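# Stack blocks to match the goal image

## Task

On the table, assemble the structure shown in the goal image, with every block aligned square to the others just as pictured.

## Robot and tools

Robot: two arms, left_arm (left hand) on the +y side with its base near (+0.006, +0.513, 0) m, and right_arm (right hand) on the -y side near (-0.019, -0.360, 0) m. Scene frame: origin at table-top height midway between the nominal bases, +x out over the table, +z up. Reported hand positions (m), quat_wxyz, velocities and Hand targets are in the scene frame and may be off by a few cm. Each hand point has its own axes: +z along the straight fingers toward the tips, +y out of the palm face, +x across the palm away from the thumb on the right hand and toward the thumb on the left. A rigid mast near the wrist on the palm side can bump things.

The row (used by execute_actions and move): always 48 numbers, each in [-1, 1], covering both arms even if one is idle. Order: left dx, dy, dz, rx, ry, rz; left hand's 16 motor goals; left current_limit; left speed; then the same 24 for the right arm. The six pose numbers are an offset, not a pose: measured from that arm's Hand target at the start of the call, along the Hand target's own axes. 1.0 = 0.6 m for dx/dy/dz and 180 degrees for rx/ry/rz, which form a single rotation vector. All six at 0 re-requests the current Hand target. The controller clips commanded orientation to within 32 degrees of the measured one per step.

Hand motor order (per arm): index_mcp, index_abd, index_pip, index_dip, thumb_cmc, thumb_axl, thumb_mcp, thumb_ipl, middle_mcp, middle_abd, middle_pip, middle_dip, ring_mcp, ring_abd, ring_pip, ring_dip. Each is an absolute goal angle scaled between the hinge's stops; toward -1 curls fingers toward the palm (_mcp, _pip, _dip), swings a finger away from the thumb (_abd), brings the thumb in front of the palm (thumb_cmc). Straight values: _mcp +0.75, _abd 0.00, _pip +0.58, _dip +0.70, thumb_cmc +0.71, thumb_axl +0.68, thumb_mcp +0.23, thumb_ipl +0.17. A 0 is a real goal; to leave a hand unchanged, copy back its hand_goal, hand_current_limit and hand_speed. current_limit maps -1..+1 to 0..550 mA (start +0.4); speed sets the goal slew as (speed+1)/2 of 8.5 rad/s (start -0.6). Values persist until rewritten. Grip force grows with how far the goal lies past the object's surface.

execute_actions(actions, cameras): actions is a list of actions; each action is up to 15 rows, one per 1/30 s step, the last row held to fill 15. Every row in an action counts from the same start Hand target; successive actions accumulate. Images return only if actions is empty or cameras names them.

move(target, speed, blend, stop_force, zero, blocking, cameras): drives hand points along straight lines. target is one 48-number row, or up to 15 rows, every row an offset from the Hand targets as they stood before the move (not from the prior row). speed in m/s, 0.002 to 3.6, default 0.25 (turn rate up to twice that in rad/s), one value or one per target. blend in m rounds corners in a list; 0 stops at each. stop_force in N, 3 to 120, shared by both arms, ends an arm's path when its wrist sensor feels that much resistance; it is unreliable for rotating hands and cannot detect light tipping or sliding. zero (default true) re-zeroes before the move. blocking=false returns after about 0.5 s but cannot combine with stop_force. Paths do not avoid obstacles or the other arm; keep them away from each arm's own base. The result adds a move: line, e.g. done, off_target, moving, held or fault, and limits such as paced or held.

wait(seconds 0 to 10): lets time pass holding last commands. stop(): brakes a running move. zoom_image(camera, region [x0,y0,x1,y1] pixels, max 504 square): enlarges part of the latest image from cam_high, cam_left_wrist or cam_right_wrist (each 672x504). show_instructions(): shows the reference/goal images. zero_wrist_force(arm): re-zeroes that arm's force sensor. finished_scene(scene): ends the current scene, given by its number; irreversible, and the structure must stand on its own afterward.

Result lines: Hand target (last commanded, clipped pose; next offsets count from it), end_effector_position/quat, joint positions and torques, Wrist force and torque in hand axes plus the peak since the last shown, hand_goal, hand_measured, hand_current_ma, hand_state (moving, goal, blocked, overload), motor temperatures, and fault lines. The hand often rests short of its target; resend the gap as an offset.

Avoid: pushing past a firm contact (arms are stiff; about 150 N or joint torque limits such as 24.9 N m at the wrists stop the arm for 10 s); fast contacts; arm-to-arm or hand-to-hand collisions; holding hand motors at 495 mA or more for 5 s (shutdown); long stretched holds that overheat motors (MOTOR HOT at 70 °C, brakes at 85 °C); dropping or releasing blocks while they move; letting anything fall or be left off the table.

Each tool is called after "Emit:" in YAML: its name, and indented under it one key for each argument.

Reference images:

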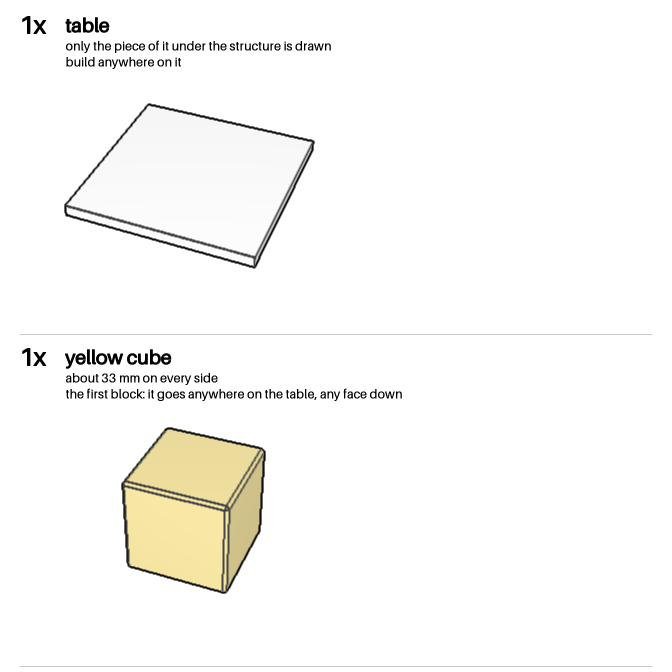

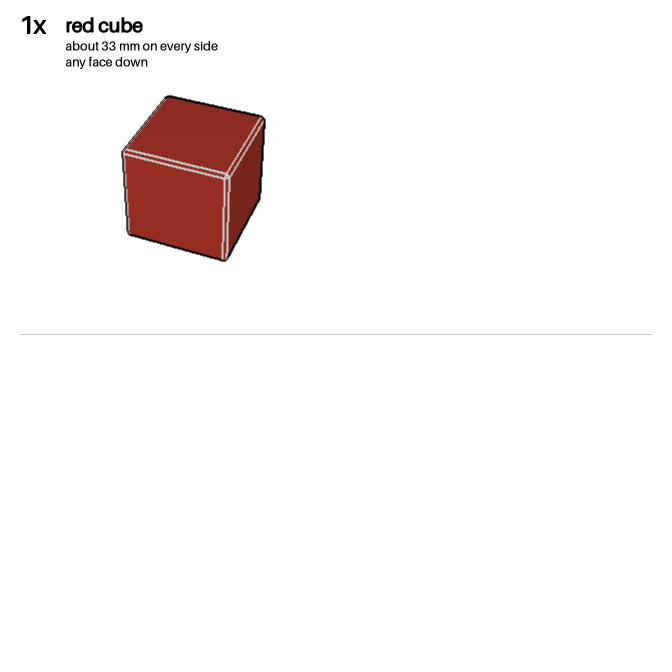

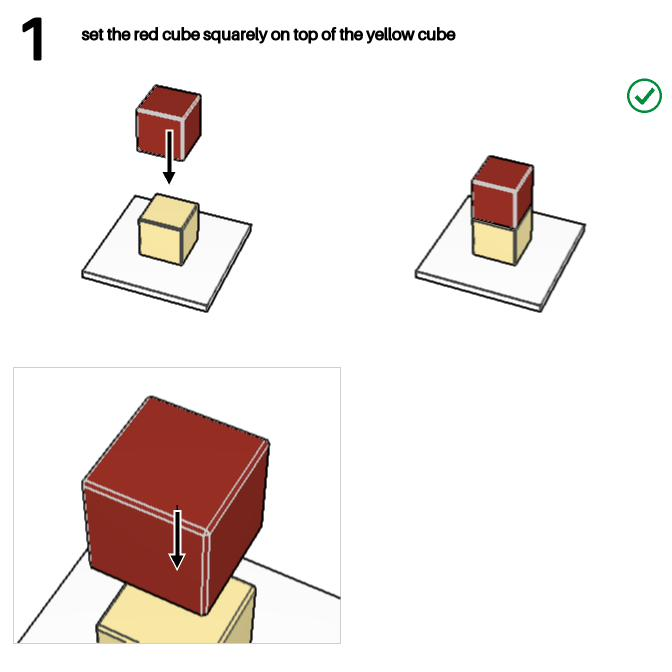

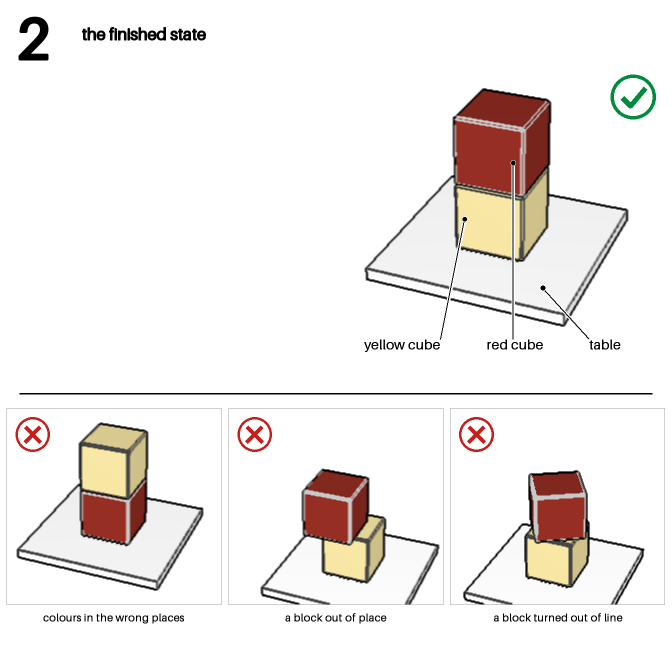

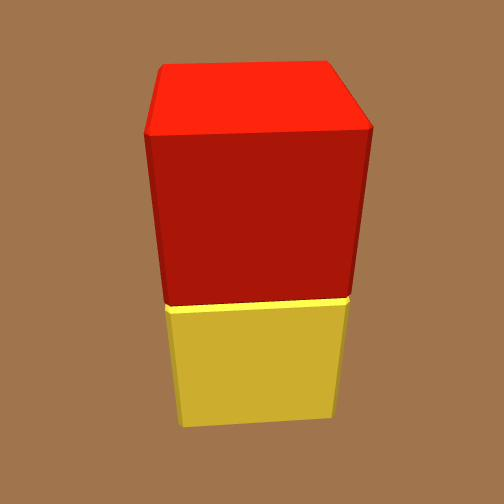

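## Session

Emit:
execute_actions:
  actions: []

Emit:
zoom_image:
  camera: "cam_high"
  region: [200, 120, 440, 280]

Scene clock: 0.00 s.
left_arm: end_effector_position=(+0.4910, -0.0326, +0.3719) hand_goal=(+0.754, +0.000, +0.576, +0.696, +0.714, +0.678, +0.226, +0.168, +0.754, +0.000, +0.576, +0.696, +0.754, +0.000, +0.576, +0.696) hand_measured=(+0.754, +0.000, +0.576, +0.696, +0.714, +0.678, +0.226, +0.168, +0.754, +0.000, +0.576, +0.696, +0.754, +0.000, +0.576, +0.696) hand_current_ma=(+0, +0, +0, +0, +0, +0, +0, +0, +0, +0, +0, +0, +0, +0, +0, +0) hand_state=(goal, goal, goal, goal, goal, goal, goal, goal, goal, goal, goal, goal, goal, goal, goal, goal) hand_current_limit=0.40 hand_speed=-0.60 end_effector_quat_wxyz=(+0.198, +0.392, +0.641, -0.630) | right_arm: end_effector_position=(+0.2091, -0.2509, +0.2225) hand_goal=(+0.754, +0.000, +0.576, +0.696, +0.714, +0.678, +0.226, +0.168, +0.754, +0.000, +0.576, +0.696, +0.754, +0.000, +0.576, +0.696) hand_measured=(+0.754, +0.000, +0.576, +0.696, +0.714, +0.678, +0.226, +0.168, +0.754, +0.000, +0.576, +0.696, +0.754, +0.000, +0.576, +0.696) hand_current_ma=(+0, +0, +0, +0, +0, +0, +0, +0, +0, +0, +0, +0, +0, +0, +0, +0) hand_state=(goal, goal, goal, goal, goal, goal, goal, goal, goal, goal, goal, goal, goal, goal, goal, goal) hand_current_limit=0.40 hand_speed=-0.60 end_effector_quat_wxyz=(-0.387, +0.871, +0.234, -0.190)
Joint positions: left_arm=[2.832 -1.891 -1.657 -0.476 0.168 -1.412] | right_arm=[-0.314 -1.904 2.067 -0.926 -1.144 0.571]
Joint velocities: within noise
Joint torques (N m): no reading
Motor temperatures (°C): left_arm=[30 34 33 40 42 43] | right_arm=[29 33 32 36 41 36]
Wrist force (N): no reading
Wrist torque (N m): no reading
Wrist force, peak (N): no reading
Hand target: left_arm +0.4910, -0.0326, +0.3719; +0.198, +0.392, +0.641, -0.630 | right_arm +0.2091, -0.2509, +0.2225; -0.387, +0.871, +0.234, -0.190

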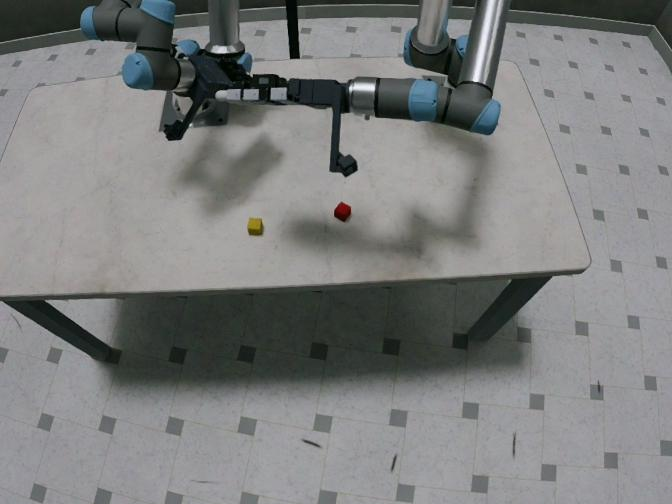

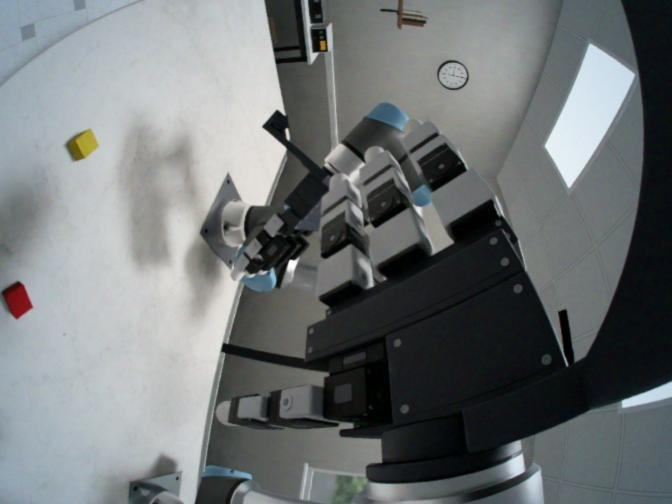

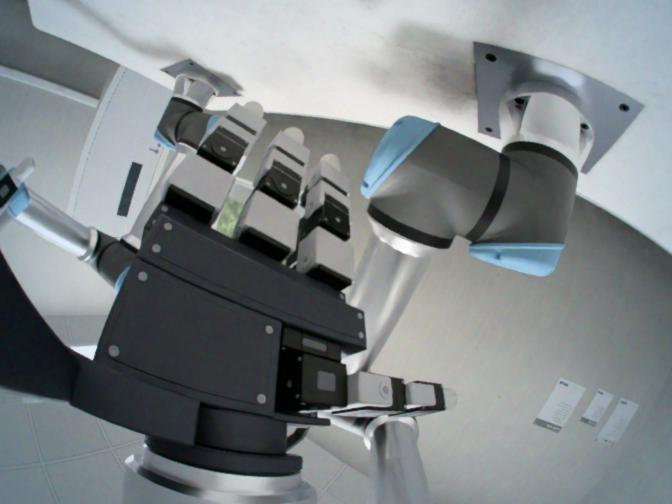

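Scaled by 2.100 from the camera's 672x504 image, which has a finer 960x720 frame.

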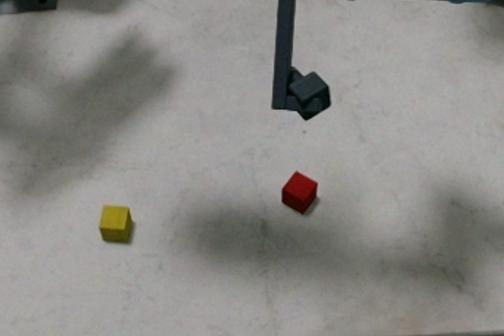

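Emit:
move:
  target:
    - [0.1476,-0.0590,-0.5617,0,0,0,0.754,0,0.576,0.696,0.714,0.678,0.226,0.168,0.754,0,0.576,0.696,0.754,0,0.576,0.696,0.4,-0.6,0.16,-0.049,0.028,0.0367,0.097,0.038,0.548,0,-0.664,0.986,-0.514,0.678,-0.225,0.438,0.754,0,0.576,0.696,0.754,0,0.576,0.696,0.25,-0.6]
    - [0.1476,-0.0590,-0.5617,0,0,0,0.754,0,0.576,0.696,0.714,0.678,0.226,0.168,0.754,0,0.576,0.696,0.754,0,0.576,0.696,0.4,-0.6,0.6413,-0.1965,0.1130,0.1468,0.3881,0.1530,0.548,0,-0.664,0.986,-0.514,0.678,-0.225,0.438,0.754,0,0.576,0.696,0.754,0,0.576,0.696,0.25,-0.6]
  blend: [0.03,0]
  speed: [0.3,0.3]
  cameras: ["all"]

Scene clock: 6.63 s.
left_arm: end_effector_position=(+0.4911, +0.3176, +0.3723) hand_goal=(+0.754, +0.000, +0.576, +0.696, +0.714, +0.678, +0.226, +0.168, +0.754, +0.000, +0.576, +0.696, +0.754, +0.000, +0.576, +0.696) hand_measured=(+0.750, +0.000, +0.576, +0.696, +0.710, +0.678, +0.226, +0.168, +0.750, +0.000, +0.576, +0.696, +0.750, +0.000, +0.576, +0.696) hand_current_ma=(-1, +0, +0, +0, -1, +0, +0, +0, -1, +0, +0, +0, -1, +0, +0, +0) hand_state=(goal, goal, goal, goal, goal, goal, goal, goal, goal, goal, goal, goal, goal, goal, goal, goal) hand_current_limit=0.40 hand_speed=-0.60 end_effector_quat_wxyz=(+0.198, +0.392, +0.641, -0.630) | right_arm: end_effector_position=(+0.4582, +0.0722, +0.2122) hand_goal=(+0.548, +0.000, -0.664, +0.986, -0.514, +0.678, -0.224, +0.438, +0.754, +0.000, +0.576, +0.696, +0.754, +0.000, +0.576, +0.696) hand_measured=(+0.544, +0.000, -0.660, +0.984, -0.514, +0.678, -0.222, +0.436, +0.746, +0.000, +0.576, +0.696, +0.746, +0.000, +0.576, +0.696) hand_current_ma=(-2, +0, +2, -1, +0, +0, +1, -1, -6, +0, +0, +0, -6, +0, +0, +0) hand_state=(goal, goal, goal, goal, goal, goal, goal, goal, goal, goal, goal, goal, goal, goal, goal, goal) hand_current_limit=0.25 hand_speed=-0.60 end_effector_quat_wxyz=(-0.572, +0.746, -0.270, +0.208)
Joint positions: left_arm=[3.516 -1.706 -1.467 -2.876 0.59 0.658] | right_arm=[0.301 -1.21 2.085 -3.713 -1.043 2.983]
Joint torques (N m): left_arm=[-13.11 19.76 29.81 0.46 0.88 0] | right_arm=[-0.75 -22.42 -9.28 -3.98 -2.13 1.71]
Wrist force (N): left_arm=[0.3 0.6 -0.2] | right_arm=[0.7 0.1 1.0]
Wrist torque (N m): left_arm=[0.09 -0.05 -0.08] | right_arm=[-0.05 -0.01 0.08]
Wrist force, peak (N): left_arm=[-0.6 0.4 2.1] | right_arm=[0.5 -0.2 2.0]
Hand target: left_arm +0.4911, +0.3176, +0.3723; +0.198, +0.392, +0.641, -0.630 | right_arm +0.4582, +0.0722, +0.2122; -0.572, +0.746, -0.270, +0.208
Off the commanded pose: left_arm 0.000 m, 0 deg | right_arm 0.000 m, 0 deg.
move: done

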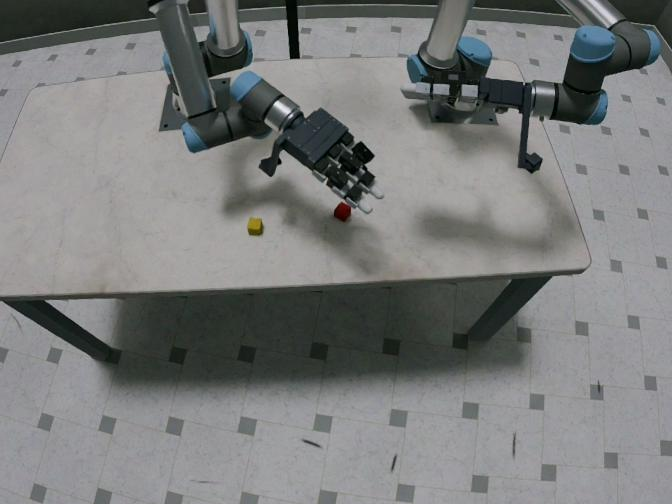

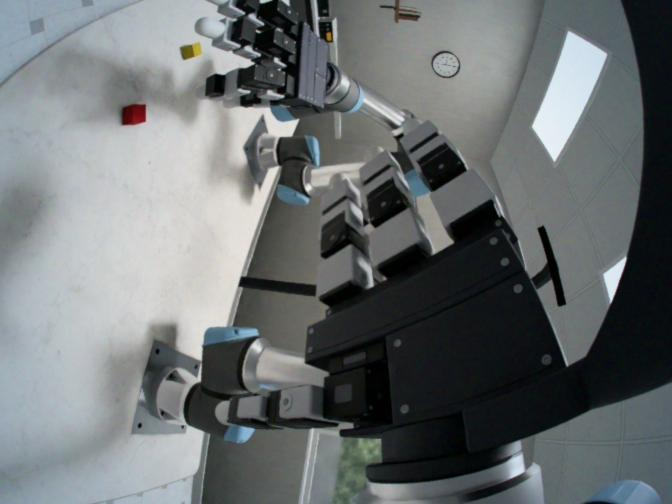

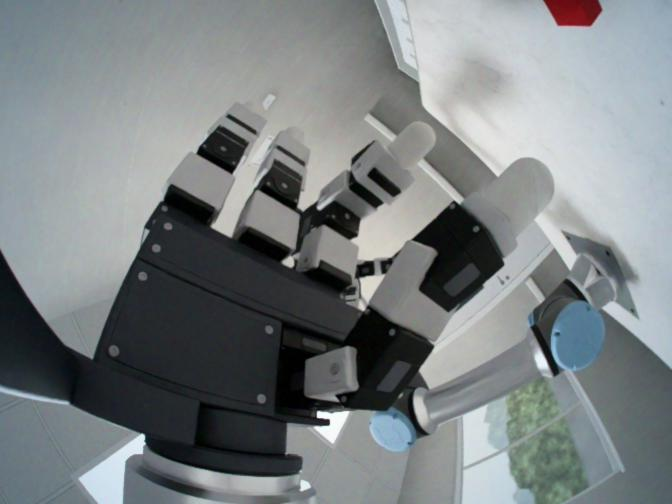

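Emit:
move:
  target: [0,0,0,0,0,0,0.754,0,0.576,0.696,0.714,0.678,0.226,0.168,0.754,0,0.576,0.696,0.754,0,0.576,0.696,0.4,-0.6,0,0.0918,0.0246,0,0,0,0.548,0,-0.664,0.986,-0.514,0.678,-0.225,0.438,0.754,0,0.576,0.696,0.754,0,0.576,0.696,0.25,-0.6]
  speed: 0.2
  cameras: ["cam_right_wrist"]

Emit:
zoom_image:
  camera: "cam_right_wrist"
  region: [472, 0, 632, 120]

Scene clock: 7.93 s.
left_arm: end_effector_position=(+0.4911, +0.3176, +0.3723) hand_goal=(+0.754, +0.000, +0.576, +0.696, +0.714, +0.678, +0.226, +0.168, +0.754, +0.000, +0.576, +0.696, +0.754, +0.000, +0.576, +0.696) hand_measured=(+0.750, +0.000, +0.576, +0.696, +0.710, +0.678, +0.226, +0.168, +0.750, +0.000, +0.576, +0.696, +0.750, +0.000, +0.576, +0.696) hand_current_ma=(-1, +0, +0, +0, -1, +0, +0, +0, -1, +0, +0, +0, -1, +0, +0, +0) hand_state=(goal, goal, goal, goal, goal, goal, goal, goal, goal, goal, goal, goal, goal, goal, goal, goal) hand_current_limit=0.40 hand_speed=-0.60 end_effector_quat_wxyz=(+0.198, +0.392, +0.641, -0.630) | right_arm: end_effector_position=(+0.4582, +0.0721, +0.1552) hand_goal=(+0.548, +0.000, -0.664, +0.986, -0.514, +0.678, -0.224, +0.438, +0.754, +0.000, +0.576, +0.696, +0.754, +0.000, +0.576, +0.696) hand_measured=(+0.544, +0.000, -0.660, +0.984, -0.514, +0.678, -0.222, +0.436, +0.744, +0.000, +0.576, +0.696, +0.744, +0.000, +0.576, +0.696) hand_current_ma=(-3, +0, +2, -1, +0, +0, +1, -1, -7, +0, +0, +0, -7, +0, +0, +0) hand_state=(goal, goal, goal, goal, goal, goal, goal, goal, goal, goal, goal, goal, goal, goal, goal, goal) hand_current_limit=0.25 hand_speed=-0.60 end_effector_quat_wxyz=(-0.572, +0.746, -0.271, +0.208)
Joint positions: left_arm=[3.516 -1.706 -1.467 -2.876 0.59 0.658] | right_arm=[0.301 -1.083 2.112 -3.866 -1.043 2.983]
Joint torques (N m): left_arm=[-13.46 19.87 29.13 0.32 0.91 -0.22] | right_arm=[-10.98 -25.59 -24 -3.26 2.1 2.93]
Wrist force (N): left_arm=[0.4 0.3 -0.1] | right_arm=[0.8 -0.2 0.8]
Wrist torque (N m): left_arm=[0.06 -0.06 -0.07] | right_arm=[-0.09 -0.01 0.03]
Wrist force, peak (N): left_arm=[0.6 0.6 0.2] | right_arm=[0.8 -1.2 1.0]
Hand target: left_arm +0.4911, +0.3176, +0.3723; +0.198, +0.392, +0.641, -0.630 | right_arm +0.4582, +0.0722, +0.1552; -0.572, +0.746, -0.270, +0.208
Off the commanded pose: left_arm 0.000 m, 0 deg | right_arm 0.000 m, 0 deg.
move: done
Images, in order (width x height): cam_right_wrist 672x504.

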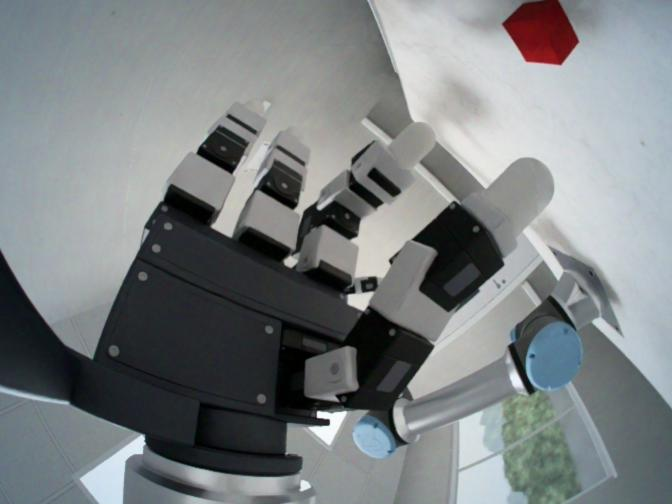

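Scaled by 3.150 from the camera's 672x504 image, which has a finer 960x720 frame.

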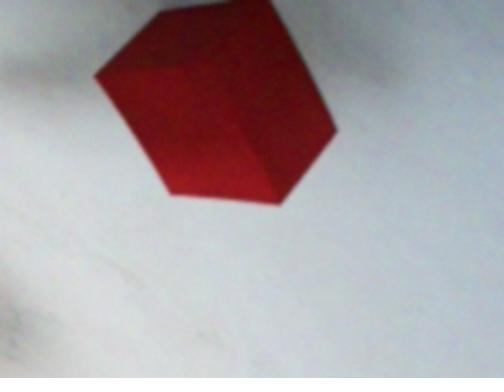

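Emit:
move:
  target:
    - [0,0,0,0,0,0,0.754,0,0.576,0.696,0.714,0.678,0.226,0.168,0.754,0,0.576,0.696,0.754,0,0.576,0.696,0.4,-0.6,-0.0008,0.0842,0.0722,0,-0.0161,-0.0043,0.548,0,-0.664,0.986,-0.514,0.678,-0.225,0.438,0.754,0,0.576,0.696,0.754,0,0.576,0.696,0.25,-0.6]
    - [0,0,0,0,0,0,0.754,0,0.576,0.696,0.714,0.678,0.226,0.168,0.754,0,0.576,0.696,0.754,0,0.576,0.696,0.4,-0.6,-0.0008,0.1631,0.0934,0,-0.0161,-0.0043,0.548,0,-0.664,0.986,-0.514,0.678,-0.225,0.438,0.754,0,0.576,0.696,0.754,0,0.576,0.696,0.25,-0.6]
  blend: [0.01,0]
  speed: [0.2,0.1]
  cameras: ["cam_right_wrist"]

Emit:
zoom_image:
  camera: "cam_right_wrist"
  region: [380, 60, 600, 225]

Scene clock: 10.47 s.
left_arm: end_effector_position=(+0.4911, +0.3176, +0.3723) hand_goal=(+0.754, +0.000, +0.576, +0.696, +0.714, +0.678, +0.226, +0.168, +0.754, +0.000, +0.576, +0.696, +0.754, +0.000, +0.576, +0.696) hand_measured=(+0.750, +0.000, +0.576, +0.696, +0.710, +0.678, +0.226, +0.168, +0.750, +0.000, +0.576, +0.696, +0.750, +0.000, +0.576, +0.696) hand_current_ma=(-1, +0, +0, +0, -1, +0, +0, +0, -1, +0, +0, +0, -1, +0, +0, +0) hand_state=(goal, goal, goal, goal, goal, goal, goal, goal, goal, goal, goal, goal, goal, goal, goal, goal) hand_current_limit=0.40 hand_speed=-0.60 end_effector_quat_wxyz=(+0.198, +0.392, +0.641, -0.630) | right_arm: end_effector_position=(+0.4765, +0.0945, +0.0463) hand_goal=(+0.548, +0.000, -0.664, +0.986, -0.514, +0.678, -0.224, +0.438, +0.754, +0.000, +0.576, +0.696, +0.754, +0.000, +0.576, +0.696) hand_measured=(+0.544, +0.000, -0.660, +0.984, -0.514, +0.678, -0.222, +0.436, +0.744, +0.000, +0.576, +0.696, +0.744, +0.000, +0.576, +0.696) hand_current_ma=(-3, +0, +2, -1, +0, +0, +1, -1, -7, +0, +0, +0, -7, +0, +0, +0) hand_state=(goal, goal, goal, goal, goal, goal, goal, goal, goal, goal, goal, goal, goal, goal, goal, goal) hand_current_limit=0.25 hand_speed=-0.60 end_effector_quat_wxyz=(-0.577, +0.753, -0.251, +0.193)
Joint positions: left_arm=[3.516 -1.706 -1.467 -2.876 0.59 0.658] | right_arm=[0.317 -0.782 2.009 -4.056 -1.008 2.97]
Joint torques (N m): left_arm=[-13.84 20.2 29.43 0.41 0.86 -0.07] | right_arm=[-12.76 -33.6 1.22 -2.41 -1.18 2.23]
Wrist force (N): left_arm=[0.1 0.3 -0.1] | right_arm=[0.8 -0.6 0.6]
Wrist torque (N m): left_arm=[0.05 -0.02 -0.10] | right_arm=[-0.14 -0.04 -0.02]
Wrist force, peak (N): left_arm=[0.6 0.8 0.3] | right_arm=[0.9 0.4 2.0]
Hand target: left_arm +0.4911, +0.3176, +0.3723; +0.198, +0.392, +0.641, -0.630 | right_arm +0.4764, +0.0944, +0.0461; -0.577, +0.753, -0.251, +0.193
Off the commanded pose: left_arm 0.000 m, 0 deg | right_arm 0.000 m, 0 deg.
move: done
Images, in order (width x height): cam_right_wrist 672x504.

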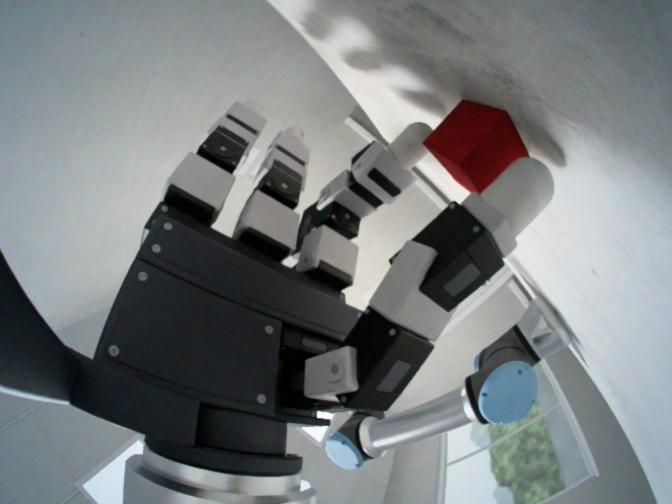

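Scaled by 2.291 from the camera's 672x504 image, which has a finer 960x720 frame.

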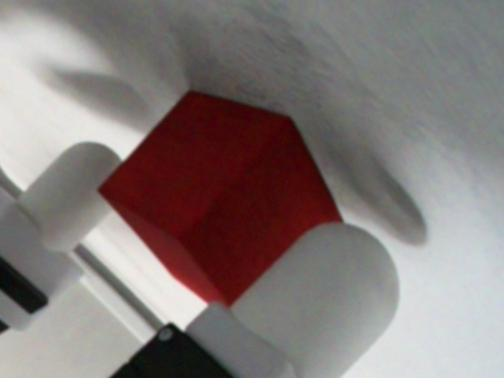

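Emit:
move:
  target:
    - [0,0,0,0,0,0,0.754,0,0.576,0.696,0.714,0.678,0.226,0.168,0.754,0,0.576,0.696,0.754,0,0.576,0.696,0.4,-0.6,0,0,0,0,0,0,0.400,0,-0.664,0.986,-0.514,0.678,-0.300,0.54,0.754,0,0.576,0.696,0.754,0,0.576,0.696,0.2,-0.8]
  cameras: ["cam_right_wrist"]

Emit:
zoom_image:
  camera: "cam_right_wrist"
  region: [380, 60, 600, 225]

Scene clock: 11.33 s.
left_arm: end_effector_position=(+0.4911, +0.3176, +0.3723) hand_goal=(+0.754, +0.000, +0.576, +0.696, +0.714, +0.678, +0.226, +0.168, +0.754, +0.000, +0.576, +0.696, +0.754, +0.000, +0.576, +0.696) hand_measured=(+0.750, +0.000, +0.576, +0.696, +0.710, +0.678, +0.226, +0.168, +0.750, +0.000, +0.576, +0.696, +0.750, +0.000, +0.576, +0.696) hand_current_ma=(-1, +0, +0, +0, -1, +0, +0, +0, -1, +0, +0, +0, -1, +0, +0, +0) hand_state=(goal, goal, goal, goal, goal, goal, goal, goal, goal, goal, goal, goal, goal, goal, goal, goal) hand_current_limit=0.40 hand_speed=-0.60 end_effector_quat_wxyz=(+0.198, +0.392, +0.641, -0.630) | right_arm: end_effector_position=(+0.4764, +0.0944, +0.0461) hand_goal=(+0.400, +0.000, -0.664, +0.986, -0.514, +0.678, -0.300, +0.540, +0.754, +0.000, +0.576, +0.696, +0.754, +0.000, +0.576, +0.696) hand_measured=(+0.398, +0.000, -0.660, +0.984, -0.514, +0.678, -0.294, +0.538, +0.744, +0.000, +0.576, +0.696, +0.744, +0.000, +0.576, +0.696) hand_current_ma=(-1, +0, +2, -1, +0, +0, +5, -1, -7, +0, +0, +0, -7, +0, +0, +0) hand_state=(goal, goal, goal, goal, goal, goal, goal, goal, goal, goal, goal, goal, goal, goal, goal, goal) hand_current_limit=0.20 hand_speed=-0.80 end_effector_quat_wxyz=(-0.577, +0.753, -0.251, +0.193)
Joint positions: left_arm=[3.516 -1.706 -1.467 -2.876 0.59 0.658] | right_arm=[0.317 -0.782 2.009 -4.056 -1.008 2.97]
Joint torques (N m): left_arm=[-13.1 20.05 28.98 0.46 0.67 -0.29] | right_arm=[-12.98 -31.27 2.42 -3.92 -1.08 0.24]
Wrist force (N): left_arm=[0.3 0.7 -0.1] | right_arm=[0.9 -0.3 0.4]
Wrist torque (N m): left_arm=[0.10 -0.05 -0.08] | right_arm=[-0.08 -0.05 0.00]
Wrist force, peak (N): left_arm=[0.3 0.8 0.2] | right_arm=[1.0 -0.5 0.6]
Hand target: left_arm +0.4911, +0.3176, +0.3723; +0.198, +0.392, +0.641, -0.630 | right_arm +0.4764, +0.0944, +0.0461; -0.577, +0.753, -0.251, +0.193
Off the commanded pose: left_arm 0.000 m, 0 deg | right_arm 0.000 m, 0 deg.
move: done
Images, in order (width x height): cam_right_wrist 672x504.

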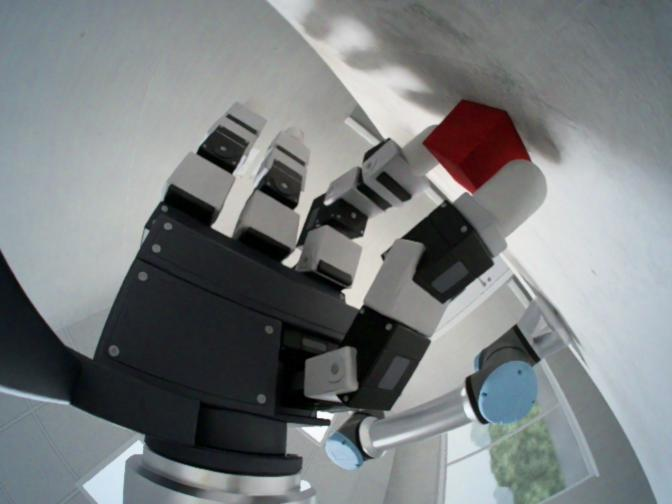

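Scaled by 2.291 from the camera's 672x504 image, which has a finer 960x720 frame.

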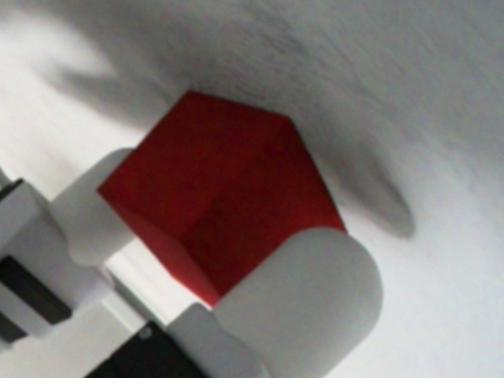

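Emit:
move:
  target:
    - [0,0,0,0,0,0,0.754,0,0.576,0.696,0.714,0.678,0.226,0.168,0.754,0,0.576,0.696,0.754,0,0.576,0.696,0.4,-0.6,0,0,0,0,0,0,0.260,0,-0.664,0.986,-0.514,0.678,-0.427,0.632,0.754,0,0.576,0.696,0.754,0,0.576,0.696,0.2,-0.8]
  cameras: ["cam_right_wrist"]

Emit:
zoom_image:
  camera: "cam_right_wrist"
  region: [380, 60, 600, 225]

Scene clock: 12.23 s.
left_arm: end_effector_position=(+0.4911, +0.3176, +0.3723) hand_goal=(+0.754, +0.000, +0.576, +0.696, +0.714, +0.678, +0.226, +0.168, +0.754, +0.000, +0.576, +0.696, +0.754, +0.000, +0.576, +0.696) hand_measured=(+0.750, +0.000, +0.576, +0.696, +0.710, +0.678, +0.226, +0.168, +0.750, +0.000, +0.576, +0.696, +0.750, +0.000, +0.576, +0.696) hand_current_ma=(-1, +0, +0, +0, -1, +0, +0, +0, -1, +0, +0, +0, -1, +0, +0, +0) hand_state=(goal, goal, goal, goal, goal, goal, goal, goal, goal, goal, goal, goal, goal, goal, goal, goal) hand_current_limit=0.40 hand_speed=-0.60 end_effector_quat_wxyz=(+0.198, +0.392, +0.641, -0.630) | right_arm: end_effector_position=(+0.4764, +0.0944, +0.0462) hand_goal=(+0.260, +0.000, -0.664, +0.986, -0.514, +0.678, -0.426, +0.632, +0.754, +0.000, +0.576, +0.696, +0.754, +0.000, +0.576, +0.696) hand_measured=(+0.316, +0.000, -0.652, +0.990, -0.514, +0.678, -0.378, +0.640, +0.744, +0.000, +0.576, +0.696, +0.744, +0.000, +0.576, +0.696) hand_current_ma=(+117, +0, +11, +2, +0, +0, +124, +8, -7, +0, +0, +0, -7, +0, +0, +0) hand_state=(blocked, goal, goal, goal, goal, goal, blocked, goal, goal, goal, goal, goal, goal, goal, goal, goal) hand_current_limit=0.20 hand_speed=-0.80 end_effector_quat_wxyz=(-0.577, +0.753, -0.251, +0.193)
Joint positions: left_arm=[3.516 -1.706 -1.467 -2.876 0.59 0.658] | right_arm=[0.317 -0.782 2.009 -4.056 -1.008 2.97]
Joint torques (N m): left_arm=[-13.24 20.25 29.04 0.42 0.77 -0.02] | right_arm=[-11.43 -30.48 1.02 -3.3 -0.46 -1.44]
Wrist force (N): left_arm=[0.1 0.6 -0.4] | right_arm=[0.9 -2.0 0.0]
Wrist torque (N m): left_arm=[0.11 -0.02 -0.11] | right_arm=[-0.14 -0.06 0.02]
Wrist force, peak (N): left_arm=[0.6 0.7 0.5] | right_arm=[0.7 -2.3 0.0]
Hand target: left_arm +0.4911, +0.3176, +0.3723; +0.198, +0.392, +0.641, -0.630 | right_arm +0.4764, +0.0944, +0.0461; -0.577, +0.753, -0.251, +0.193
Off the commanded pose: left_arm 0.000 m, 0 deg | right_arm 0.000 m, 0 deg.
move: done
Images, in order (width x height): cam_right_wrist 672x504.

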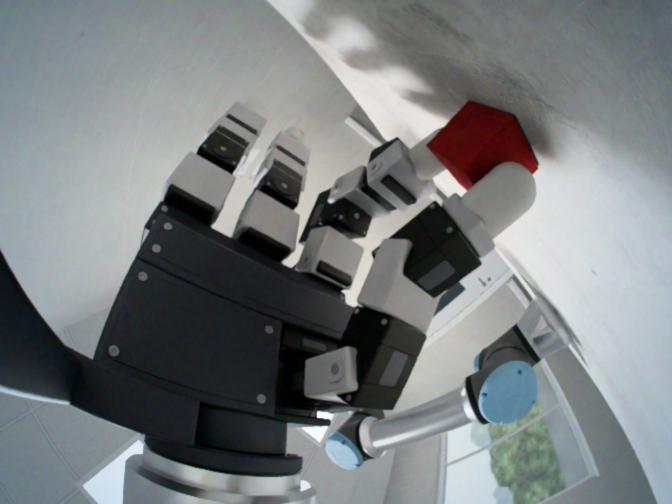

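Scaled by 2.291 from the camera's 672x504 image, which has a finer 960x720 frame.

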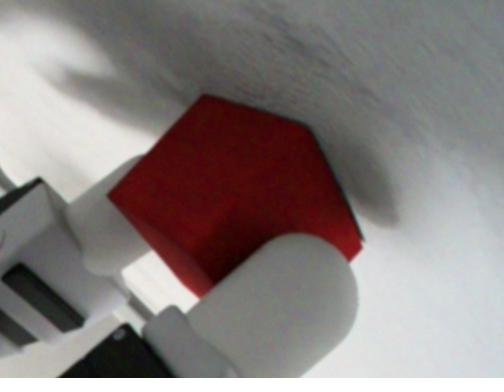

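Emit:
move:
  target:
    - [0,0,0,0,0,0,0.754,0,0.576,0.696,0.714,0.678,0.226,0.168,0.754,0,0.576,0.696,0.754,0,0.576,0.696,0.4,-0.6,0,-0.1288,-0.0345,0,0,0,0.260,0,-0.664,0.986,-0.514,0.678,-0.427,0.632,0.754,0,0.576,0.696,0.754,0,0.576,0.696,0.2,-0.8]
    - [0,0,0,0,0,0,0.754,0,0.576,0.696,0.714,0.678,0.226,0.168,0.754,0,0.576,0.696,0.754,0,0.576,0.696,0.4,-0.6,0.3018,-0.1066,-0.3040,0,-0.1985,-0.0532,0.260,0,-0.664,0.986,-0.514,0.678,-0.427,0.632,0.754,0,0.576,0.696,0.754,0,0.576,0.696,0.2,-0.8]
  blend: [0.02,0]
  speed: [0.14,0.22]
  cameras: ["cam_high","cam_right_wrist"]

Emit:
zoom_image:
  camera: "cam_right_wrist"
  region: [440, 0, 640, 150]

Scene clock: 16.47 s.
left_arm: end_effector_position=(+0.4911, +0.3176, +0.3723) hand_goal=(+0.754, +0.000, +0.576, +0.696, +0.714, +0.678, +0.226, +0.168, +0.754, +0.000, +0.576, +0.696, +0.754, +0.000, +0.576, +0.696) hand_measured=(+0.750, +0.000, +0.576, +0.696, +0.710, +0.678, +0.226, +0.168, +0.750, +0.000, +0.576, +0.696, +0.750, +0.000, +0.576, +0.696) hand_current_ma=(-1, +0, +0, +0, -1, +0, +0, +0, -1, +0, +0, +0, -1, +0, +0, +0) hand_state=(goal, goal, goal, goal, goal, goal, goal, goal, goal, goal, goal, goal, goal, goal, goal, goal) hand_current_limit=0.40 hand_speed=-0.60 end_effector_quat_wxyz=(+0.198, +0.392, +0.641, -0.630) | right_arm: end_effector_position=(+0.5253, -0.1418, +0.1554) hand_goal=(+0.260, +0.000, -0.664, +0.986, -0.514, +0.678, -0.426, +0.632, +0.754, +0.000, +0.576, +0.696, +0.754, +0.000, +0.576, +0.696) hand_measured=(+0.312, +0.000, -0.642, +0.994, -0.514, +0.678, -0.384, +0.640, +0.744, +0.000, +0.576, +0.696, +0.744, +0.000, +0.576, +0.696) hand_current_ma=(+106, +0, +27, +6, +0, +0, +99, +8, -8, +0, +0, +0, -8, +0, +0, +0) hand_state=(blocked, goal, blocked, goal, goal, goal, blocked, goal, goal, goal, goal, goal, goal, goal, goal, goal) hand_current_limit=0.20 hand_speed=-0.80 end_effector_quat_wxyz=(-0.608, +0.794, +0.001, +0.000) end_effector_velocity=(+0.000, +0.000, +0.001) end_effector_angular_velocity=(+0.001, +0.004, -0.001)
Joint positions: left_arm=[3.516 -1.706 -1.467 -2.876 0.59 0.658] | right_arm=[-0.229 -1.238 1.793 -1.475 -0.333 0.892]
Joint velocities: left_arm=[within noise] | right_arm=[0 0 -0.002 0.005 0.001 0.001]
Joint torques (N m): left_arm=[-12.96 20.93 29.73 0.5 0.52 -0.03] | right_arm=[-12.72 -37.05 -7.72 -0.35 3.09 -0.05]
Wrist force (N): left_arm=[0.6 0.5 0.3] | right_arm=[1.0 0.2 0.7]
Wrist torque (N m): left_arm=[0.04 -0.08 -0.06] | right_arm=[-0.10 -0.07 -0.03]
Wrist force, peak (N): left_arm=[0.8 0.7 0.0] | right_arm=[0.9 -2.2 0.0]
Hand target: left_arm +0.4911, +0.3176, +0.3723; +0.198, +0.392, +0.641, -0.630 | right_arm +0.5253, -0.1418, +0.1554; -0.608, +0.794, +0.001, +0.000
Off the commanded pose: left_arm 0.000 m, 0 deg | right_arm 0.000 m, 0 deg.
move: done
Images, in order (width x height): cam_high 672x504, cam_right_wrist 672x504.

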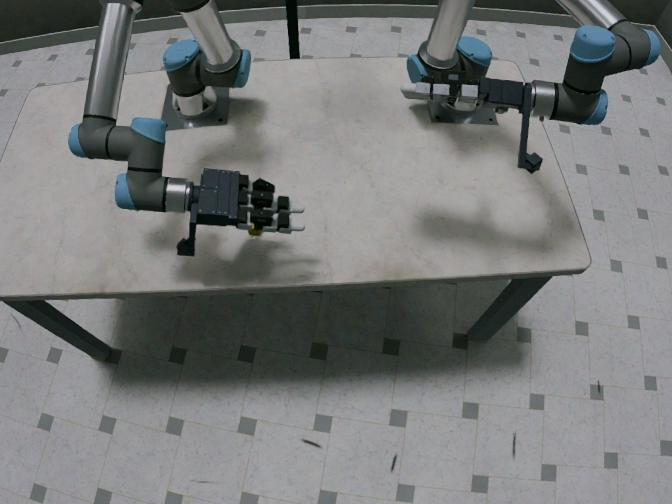

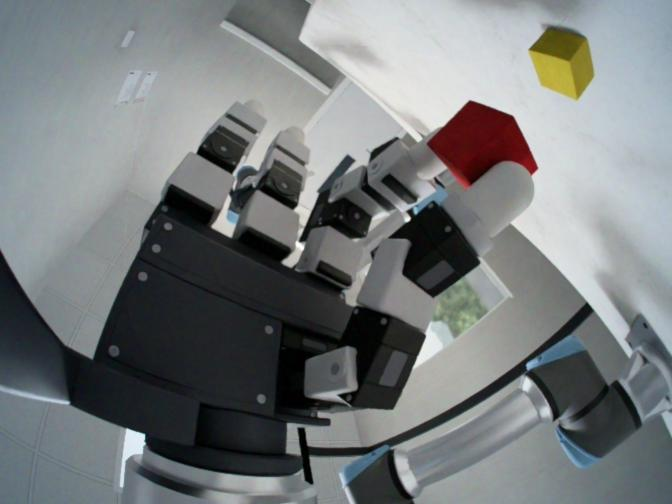

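Scaled by 2.520 from the camera's 672x504 image, which has a finer 960x720 frame.

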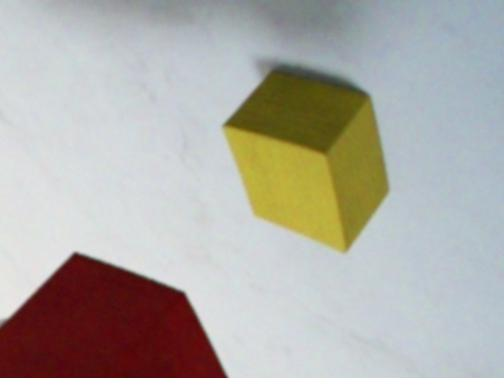

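Emit:
move:
  target:
    - [0,0,0,0,0,0,0.754,0,0.576,0.696,0.714,0.678,0.226,0.168,0.754,0,0.576,0.696,0.754,0,0.576,0.696,0.4,-0.6,-0.0352,0.0795,0.0601,0,0.0429,0.0115,0.260,0,-0.664,0.986,-0.514,0.678,-0.427,0.632,0.754,0,0.576,0.696,0.754,0,0.576,0.696,0.2,-0.8]
  speed: 0.15
  cameras: ["cam_right_wrist"]

Emit:
zoom_image:
  camera: "cam_right_wrist"
  region: [400, 40, 600, 190]

Scene clock: 19.83 s.
left_arm: end_effector_position=(+0.4911, +0.3176, +0.3723) hand_goal=(+0.754, +0.000, +0.576, +0.696, +0.714, +0.678, +0.226, +0.168, +0.754, +0.000, +0.576, +0.696, +0.754, +0.000, +0.576, +0.696) hand_measured=(+0.750, +0.000, +0.576, +0.696, +0.710, +0.678, +0.226, +0.168, +0.750, +0.000, +0.576, +0.696, +0.750, +0.000, +0.576, +0.696) hand_current_ma=(-1, +0, +0, +0, -1, +0, +0, +0, -1, +0, +0, +0, -1, +0, +0, +0) hand_state=(goal, goal, goal, goal, goal, goal, goal, goal, goal, goal, goal, goal, goal, goal, goal, goal) hand_current_limit=0.40 hand_speed=-0.60 end_effector_quat_wxyz=(+0.198, +0.392, +0.641, -0.630) | right_arm: end_effector_position=(+0.5040, -0.1194, +0.0999) hand_goal=(+0.260, +0.000, -0.664, +0.986, -0.514, +0.678, -0.426, +0.632, +0.754, +0.000, +0.576, +0.696, +0.754, +0.000, +0.576, +0.696) hand_measured=(+0.312, +0.000, -0.642, +0.994, -0.514, +0.678, -0.384, +0.640, +0.744, +0.000, +0.576, +0.696, +0.744, +0.000, +0.576, +0.696) hand_current_ma=(+106, +0, +27, +6, +0, +0, +99, +8, -8, +0, +0, +0, -8, +0, +0, +0) hand_state=(blocked, goal, blocked, goal, goal, goal, blocked, goal, goal, goal, goal, goal, goal, goal, goal, goal) hand_current_limit=0.20 hand_speed=-0.80 end_effector_quat_wxyz=(-0.607, +0.792, -0.055, +0.042)
Joint positions: left_arm=[3.516 -1.706 -1.467 -2.876 0.59 0.658] | right_arm=[-0.208 -1.205 2.08 -2.278 -0.267 1.396]
Joint torques (N m): left_arm=[-12.59 20.74 29.53 0.41 0.4 -0.17] | right_arm=[11.31 -22.92 -18.44 -3.5 3.67 -1.58]
Wrist force (N): left_arm=[0.4 0.7 0.1] | right_arm=[1.0 0.0 1.2]
Wrist torque (N m): left_arm=[0.09 -0.06 -0.08] | right_arm=[-0.07 -0.05 0.12]
Wrist force, peak (N): left_arm=[0.3 0.8 0.2] | right_arm=[0.1 1.6 1.8]
Hand target: left_arm +0.4911, +0.3176, +0.3723; +0.198, +0.392, +0.641, -0.630 | right_arm +0.5041, -0.1194, +0.1000; -0.607, +0.792, -0.055, +0.042
Off the commanded pose: left_arm 0.000 m, 0 deg | right_arm 0.000 m, 0 deg.
move: done
Images, in order (width x height): cam_right_wrist 672x504.

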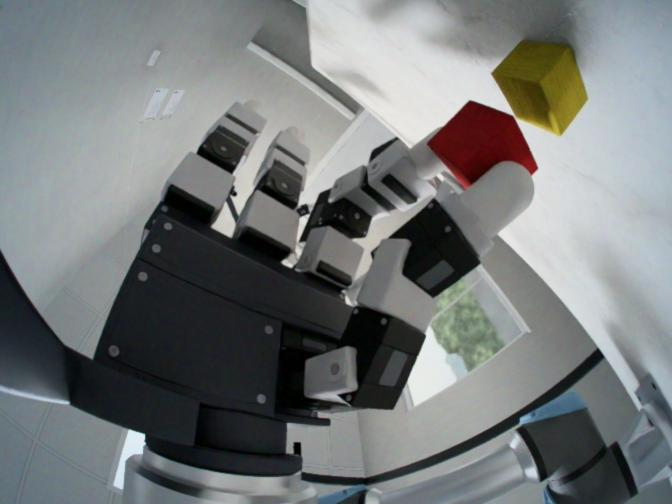

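Scaled by 2.520 from the camera's 672x504 image, which has a finer 960x720 frame.

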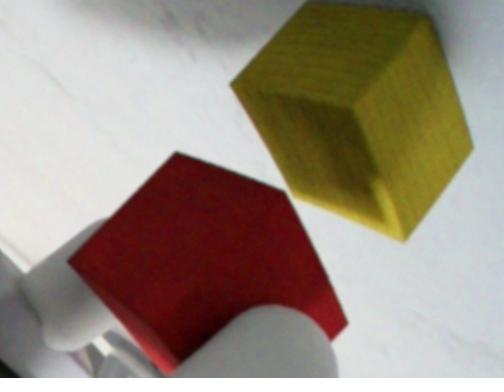

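Emit:
move:
  target:
    - [0,0,0,0,0,0,0.754,0,0.576,0.696,0.714,0.678,0.226,0.168,0.754,0,0.576,0.696,0.754,0,0.576,0.696,0.4,-0.6,0,0.02495,0.00669,0,0,0,0.260,0,-0.664,0.986,-0.514,0.678,-0.427,0.632,0.754,0,0.576,0.696,0.754,0,0.576,0.696,0.2,-0.8]
  speed: 0.1
  cameras: ["cam_right_wrist"]

Emit:
zoom_image:
  camera: "cam_right_wrist"
  region: [420, 60, 580, 180]

Emit:
zoom_image:
  camera: "cam_right_wrist"
  region: [450, 70, 570, 160]

Scene clock: 21.77 s.
left_arm: end_effector_position=(+0.4911, +0.3176, +0.3723) hand_goal=(+0.754, +0.000, +0.576, +0.696, +0.714, +0.678, +0.226, +0.168, +0.754, +0.000, +0.576, +0.696, +0.754, +0.000, +0.576, +0.696) hand_measured=(+0.750, +0.000, +0.576, +0.696, +0.710, +0.678, +0.226, +0.168, +0.750, +0.000, +0.576, +0.696, +0.750, +0.000, +0.576, +0.696) hand_current_ma=(-1, +0, +0, +0, -1, +0, +0, +0, -1, +0, +0, +0, -1, +0, +0, +0) hand_state=(goal, goal, goal, goal, goal, goal, goal, goal, goal, goal, goal, goal, goal, goal, goal, goal) hand_current_limit=0.40 hand_speed=-0.60 end_effector_quat_wxyz=(+0.198, +0.392, +0.641, -0.630) | right_arm: end_effector_position=(+0.5041, -0.1194, +0.0844) hand_goal=(+0.260, +0.000, -0.664, +0.986, -0.514, +0.678, -0.426, +0.632, +0.754, +0.000, +0.576, +0.696, +0.754, +0.000, +0.576, +0.696) hand_measured=(+0.312, +0.000, -0.642, +0.994, -0.514, +0.678, -0.384, +0.640, +0.744, +0.000, +0.576, +0.696, +0.744, +0.000, +0.576, +0.696) hand_current_ma=(+106, +0, +27, +6, +0, +0, +99, +8, -8, +0, +0, +0, -8, +0, +0, +0) hand_state=(blocked, goal, blocked, goal, goal, goal, blocked, goal, goal, goal, goal, goal, goal, goal, goal, goal) hand_current_limit=0.20 hand_speed=-0.80 end_effector_quat_wxyz=(-0.607, +0.792, -0.055, +0.042) end_effector_velocity=(-0.001, +0.000, +0.001) end_effector_angular_velocity=(+0.001, +0.003, -0.001)
Joint positions: left_arm=[3.516 -1.706 -1.467 -2.876 0.59 0.658] | right_arm=[-0.208 -1.172 2.089 -2.32 -0.267 1.396]
Joint velocities: left_arm=[within noise] | right_arm=[-0.001 -0.003 0.002 0.005 0.001 0]
Joint torques (N m): left_arm=[-12.99 20.39 28.68 0.25 0.42 -0.26] | right_arm=[-7.43 -36.55 -11.62 -0.95 3.25 2.75]
Wrist force (N): left_arm=[0.2 0.7 -0.2] | right_arm=[0.9 0.0 1.1]
Wrist torque (N m): left_arm=[0.11 -0.03 -0.10] | right_arm=[-0.06 -0.03 0.02]
Wrist force, peak (N): left_arm=[0.5 0.8 -0.2] | right_arm=[1.1 0.1 1.2]
Hand target: left_arm +0.4911, +0.3176, +0.3723; +0.198, +0.392, +0.641, -0.630 | right_arm +0.5041, -0.1195, +0.0845; -0.607, +0.792, -0.055, +0.042
Off the commanded pose: left_arm 0.000 m, 0 deg | right_arm 0.000 m, 0 deg.
move: done
Images, in order (width x height): cam_right_wrist 672x504.

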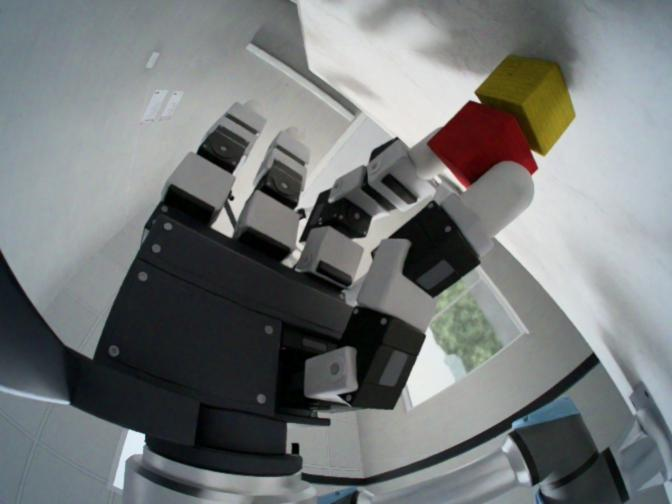

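Scaled by 3.150 from the camera's 672x504 image, which has a finer 960x720 frame.

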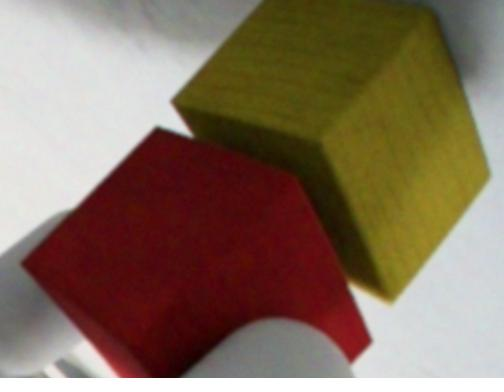

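Scaled by 4.200 from the camera's 672x504 image, which has a finer 960x720 frame.

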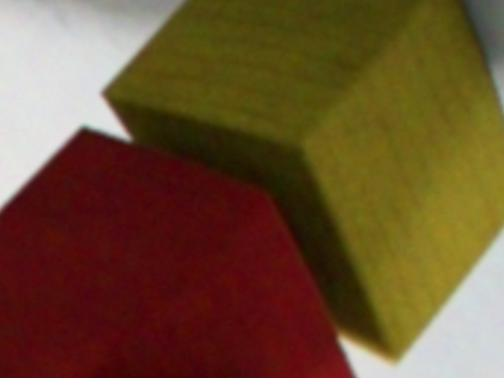

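Emit:
move:
  target:
    - [0,0,0,0,0,0,0.754,0,0.576,0.696,0.714,0.678,0.226,0.168,0.754,0,0.576,0.696,0.754,0,0.576,0.696,0.4,-0.6,0.0012,0.0043,0.0032,0,0,0,0.260,0,-0.664,0.986,-0.514,0.678,-0.427,0.632,0.754,0,0.576,0.696,0.754,0,0.576,0.696,0.2,-0.8]
  speed: 0.05
  cameras: ["cam_right_wrist"]

Emit:
zoom_image:
  camera: "cam_right_wrist"
  region: [420, 60, 580, 180]

Emit:
zoom_image:
  camera: "cam_right_wrist"
  region: [450, 70, 570, 160]

Scene clock: 26.07 s.
left_arm: end_effector_position=(+0.4911, +0.3176, +0.3723) hand_goal=(+0.754, +0.000, +0.576, +0.696, +0.714, +0.678, +0.226, +0.168, +0.754, +0.000, +0.576, +0.696, +0.754, +0.000, +0.576, +0.696) hand_measured=(+0.750, +0.000, +0.576, +0.696, +0.710, +0.678, +0.226, +0.168, +0.750, +0.000, +0.576, +0.696, +0.750, +0.000, +0.576, +0.696) hand_current_ma=(-1, +0, +0, +0, -1, +0, +0, +0, -1, +0, +0, +0, -1, +0, +0, +0) hand_state=(goal, goal, goal, goal, goal, goal, goal, goal, goal, goal, goal, goal, goal, goal, goal, goal) hand_current_limit=0.40 hand_speed=-0.60 end_effector_quat_wxyz=(+0.198, +0.392, +0.641, -0.630) | right_arm: end_effector_position=(+0.5051, -0.1184, +0.0814) hand_goal=(+0.260, +0.000, -0.664, +0.986, -0.514, +0.678, -0.426, +0.632, +0.754, +0.000, +0.576, +0.696, +0.754, +0.000, +0.576, +0.696) hand_measured=(+0.312, +0.000, -0.642, +0.994, -0.514, +0.678, -0.384, +0.640, +0.744, +0.000, +0.576, +0.696, +0.744, +0.000, +0.576, +0.696) hand_current_ma=(+106, +0, +27, +6, +0, +0, +99, +8, -8, +0, +0, +0, -8, +0, +0, +0) hand_state=(blocked, goal, blocked, goal, goal, goal, blocked, goal, goal, goal, goal, goal, goal, goal, goal, goal) hand_current_limit=0.20 hand_speed=-0.80 end_effector_quat_wxyz=(-0.607, +0.792, -0.055, +0.042)
Joint positions: left_arm=[3.516 -1.706 -1.467 -2.876 0.59 0.658] | right_arm=[-0.206 -1.162 2.089 -2.338 -0.266 1.405]
Joint torques (N m): left_arm=[-13.17 20.49 29.09 0.31 0.3 -0.14] | right_arm=[10.52 -36.16 -22.52 -1.98 3.63 2.26]
Wrist force (N): left_arm=[0.5 0.5 -0.1] | right_arm=[0.6 0.2 0.8]
Wrist torque (N m): left_arm=[0.08 -0.07 -0.06] | right_arm=[-0.01 0.01 0.00]
Wrist force, peak (N): left_arm=[0.4 0.6 -0.6] | right_arm=[1.0 0.1 1.3]
Hand target: left_arm +0.4911, +0.3176, +0.3723; +0.198, +0.392, +0.641, -0.630 | right_arm +0.5050, -0.1184, +0.0815; -0.607, +0.792, -0.055, +0.042
Off the commanded pose: left_arm 0.000 m, 0 deg | right_arm 0.000 m, 0 deg.
move: done
Images, in order (width x height): cam_right_wrist 672x504.

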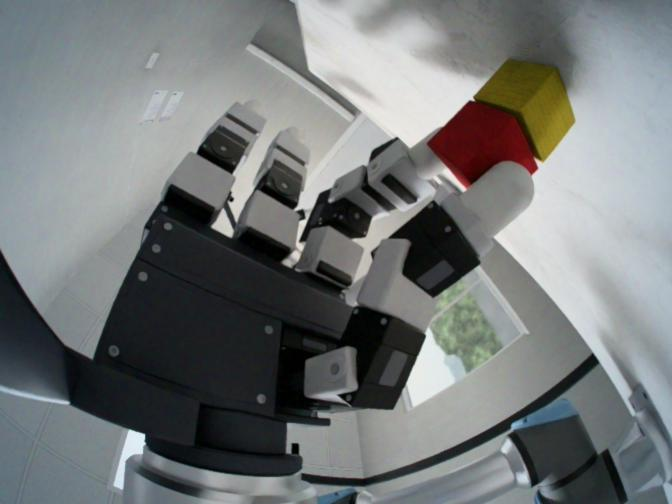

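Scaled by 3.150 from the camera's 672x504 image, which has a finer 960x720 frame.

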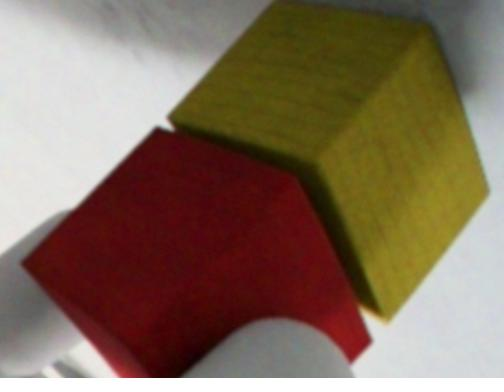

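Scaled by 4.200 from the camera's 672x504 image, which has a finer 960x720 frame.

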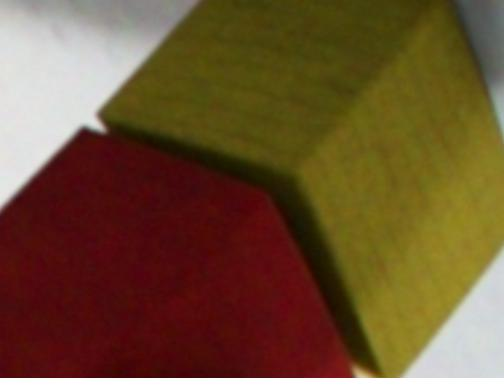

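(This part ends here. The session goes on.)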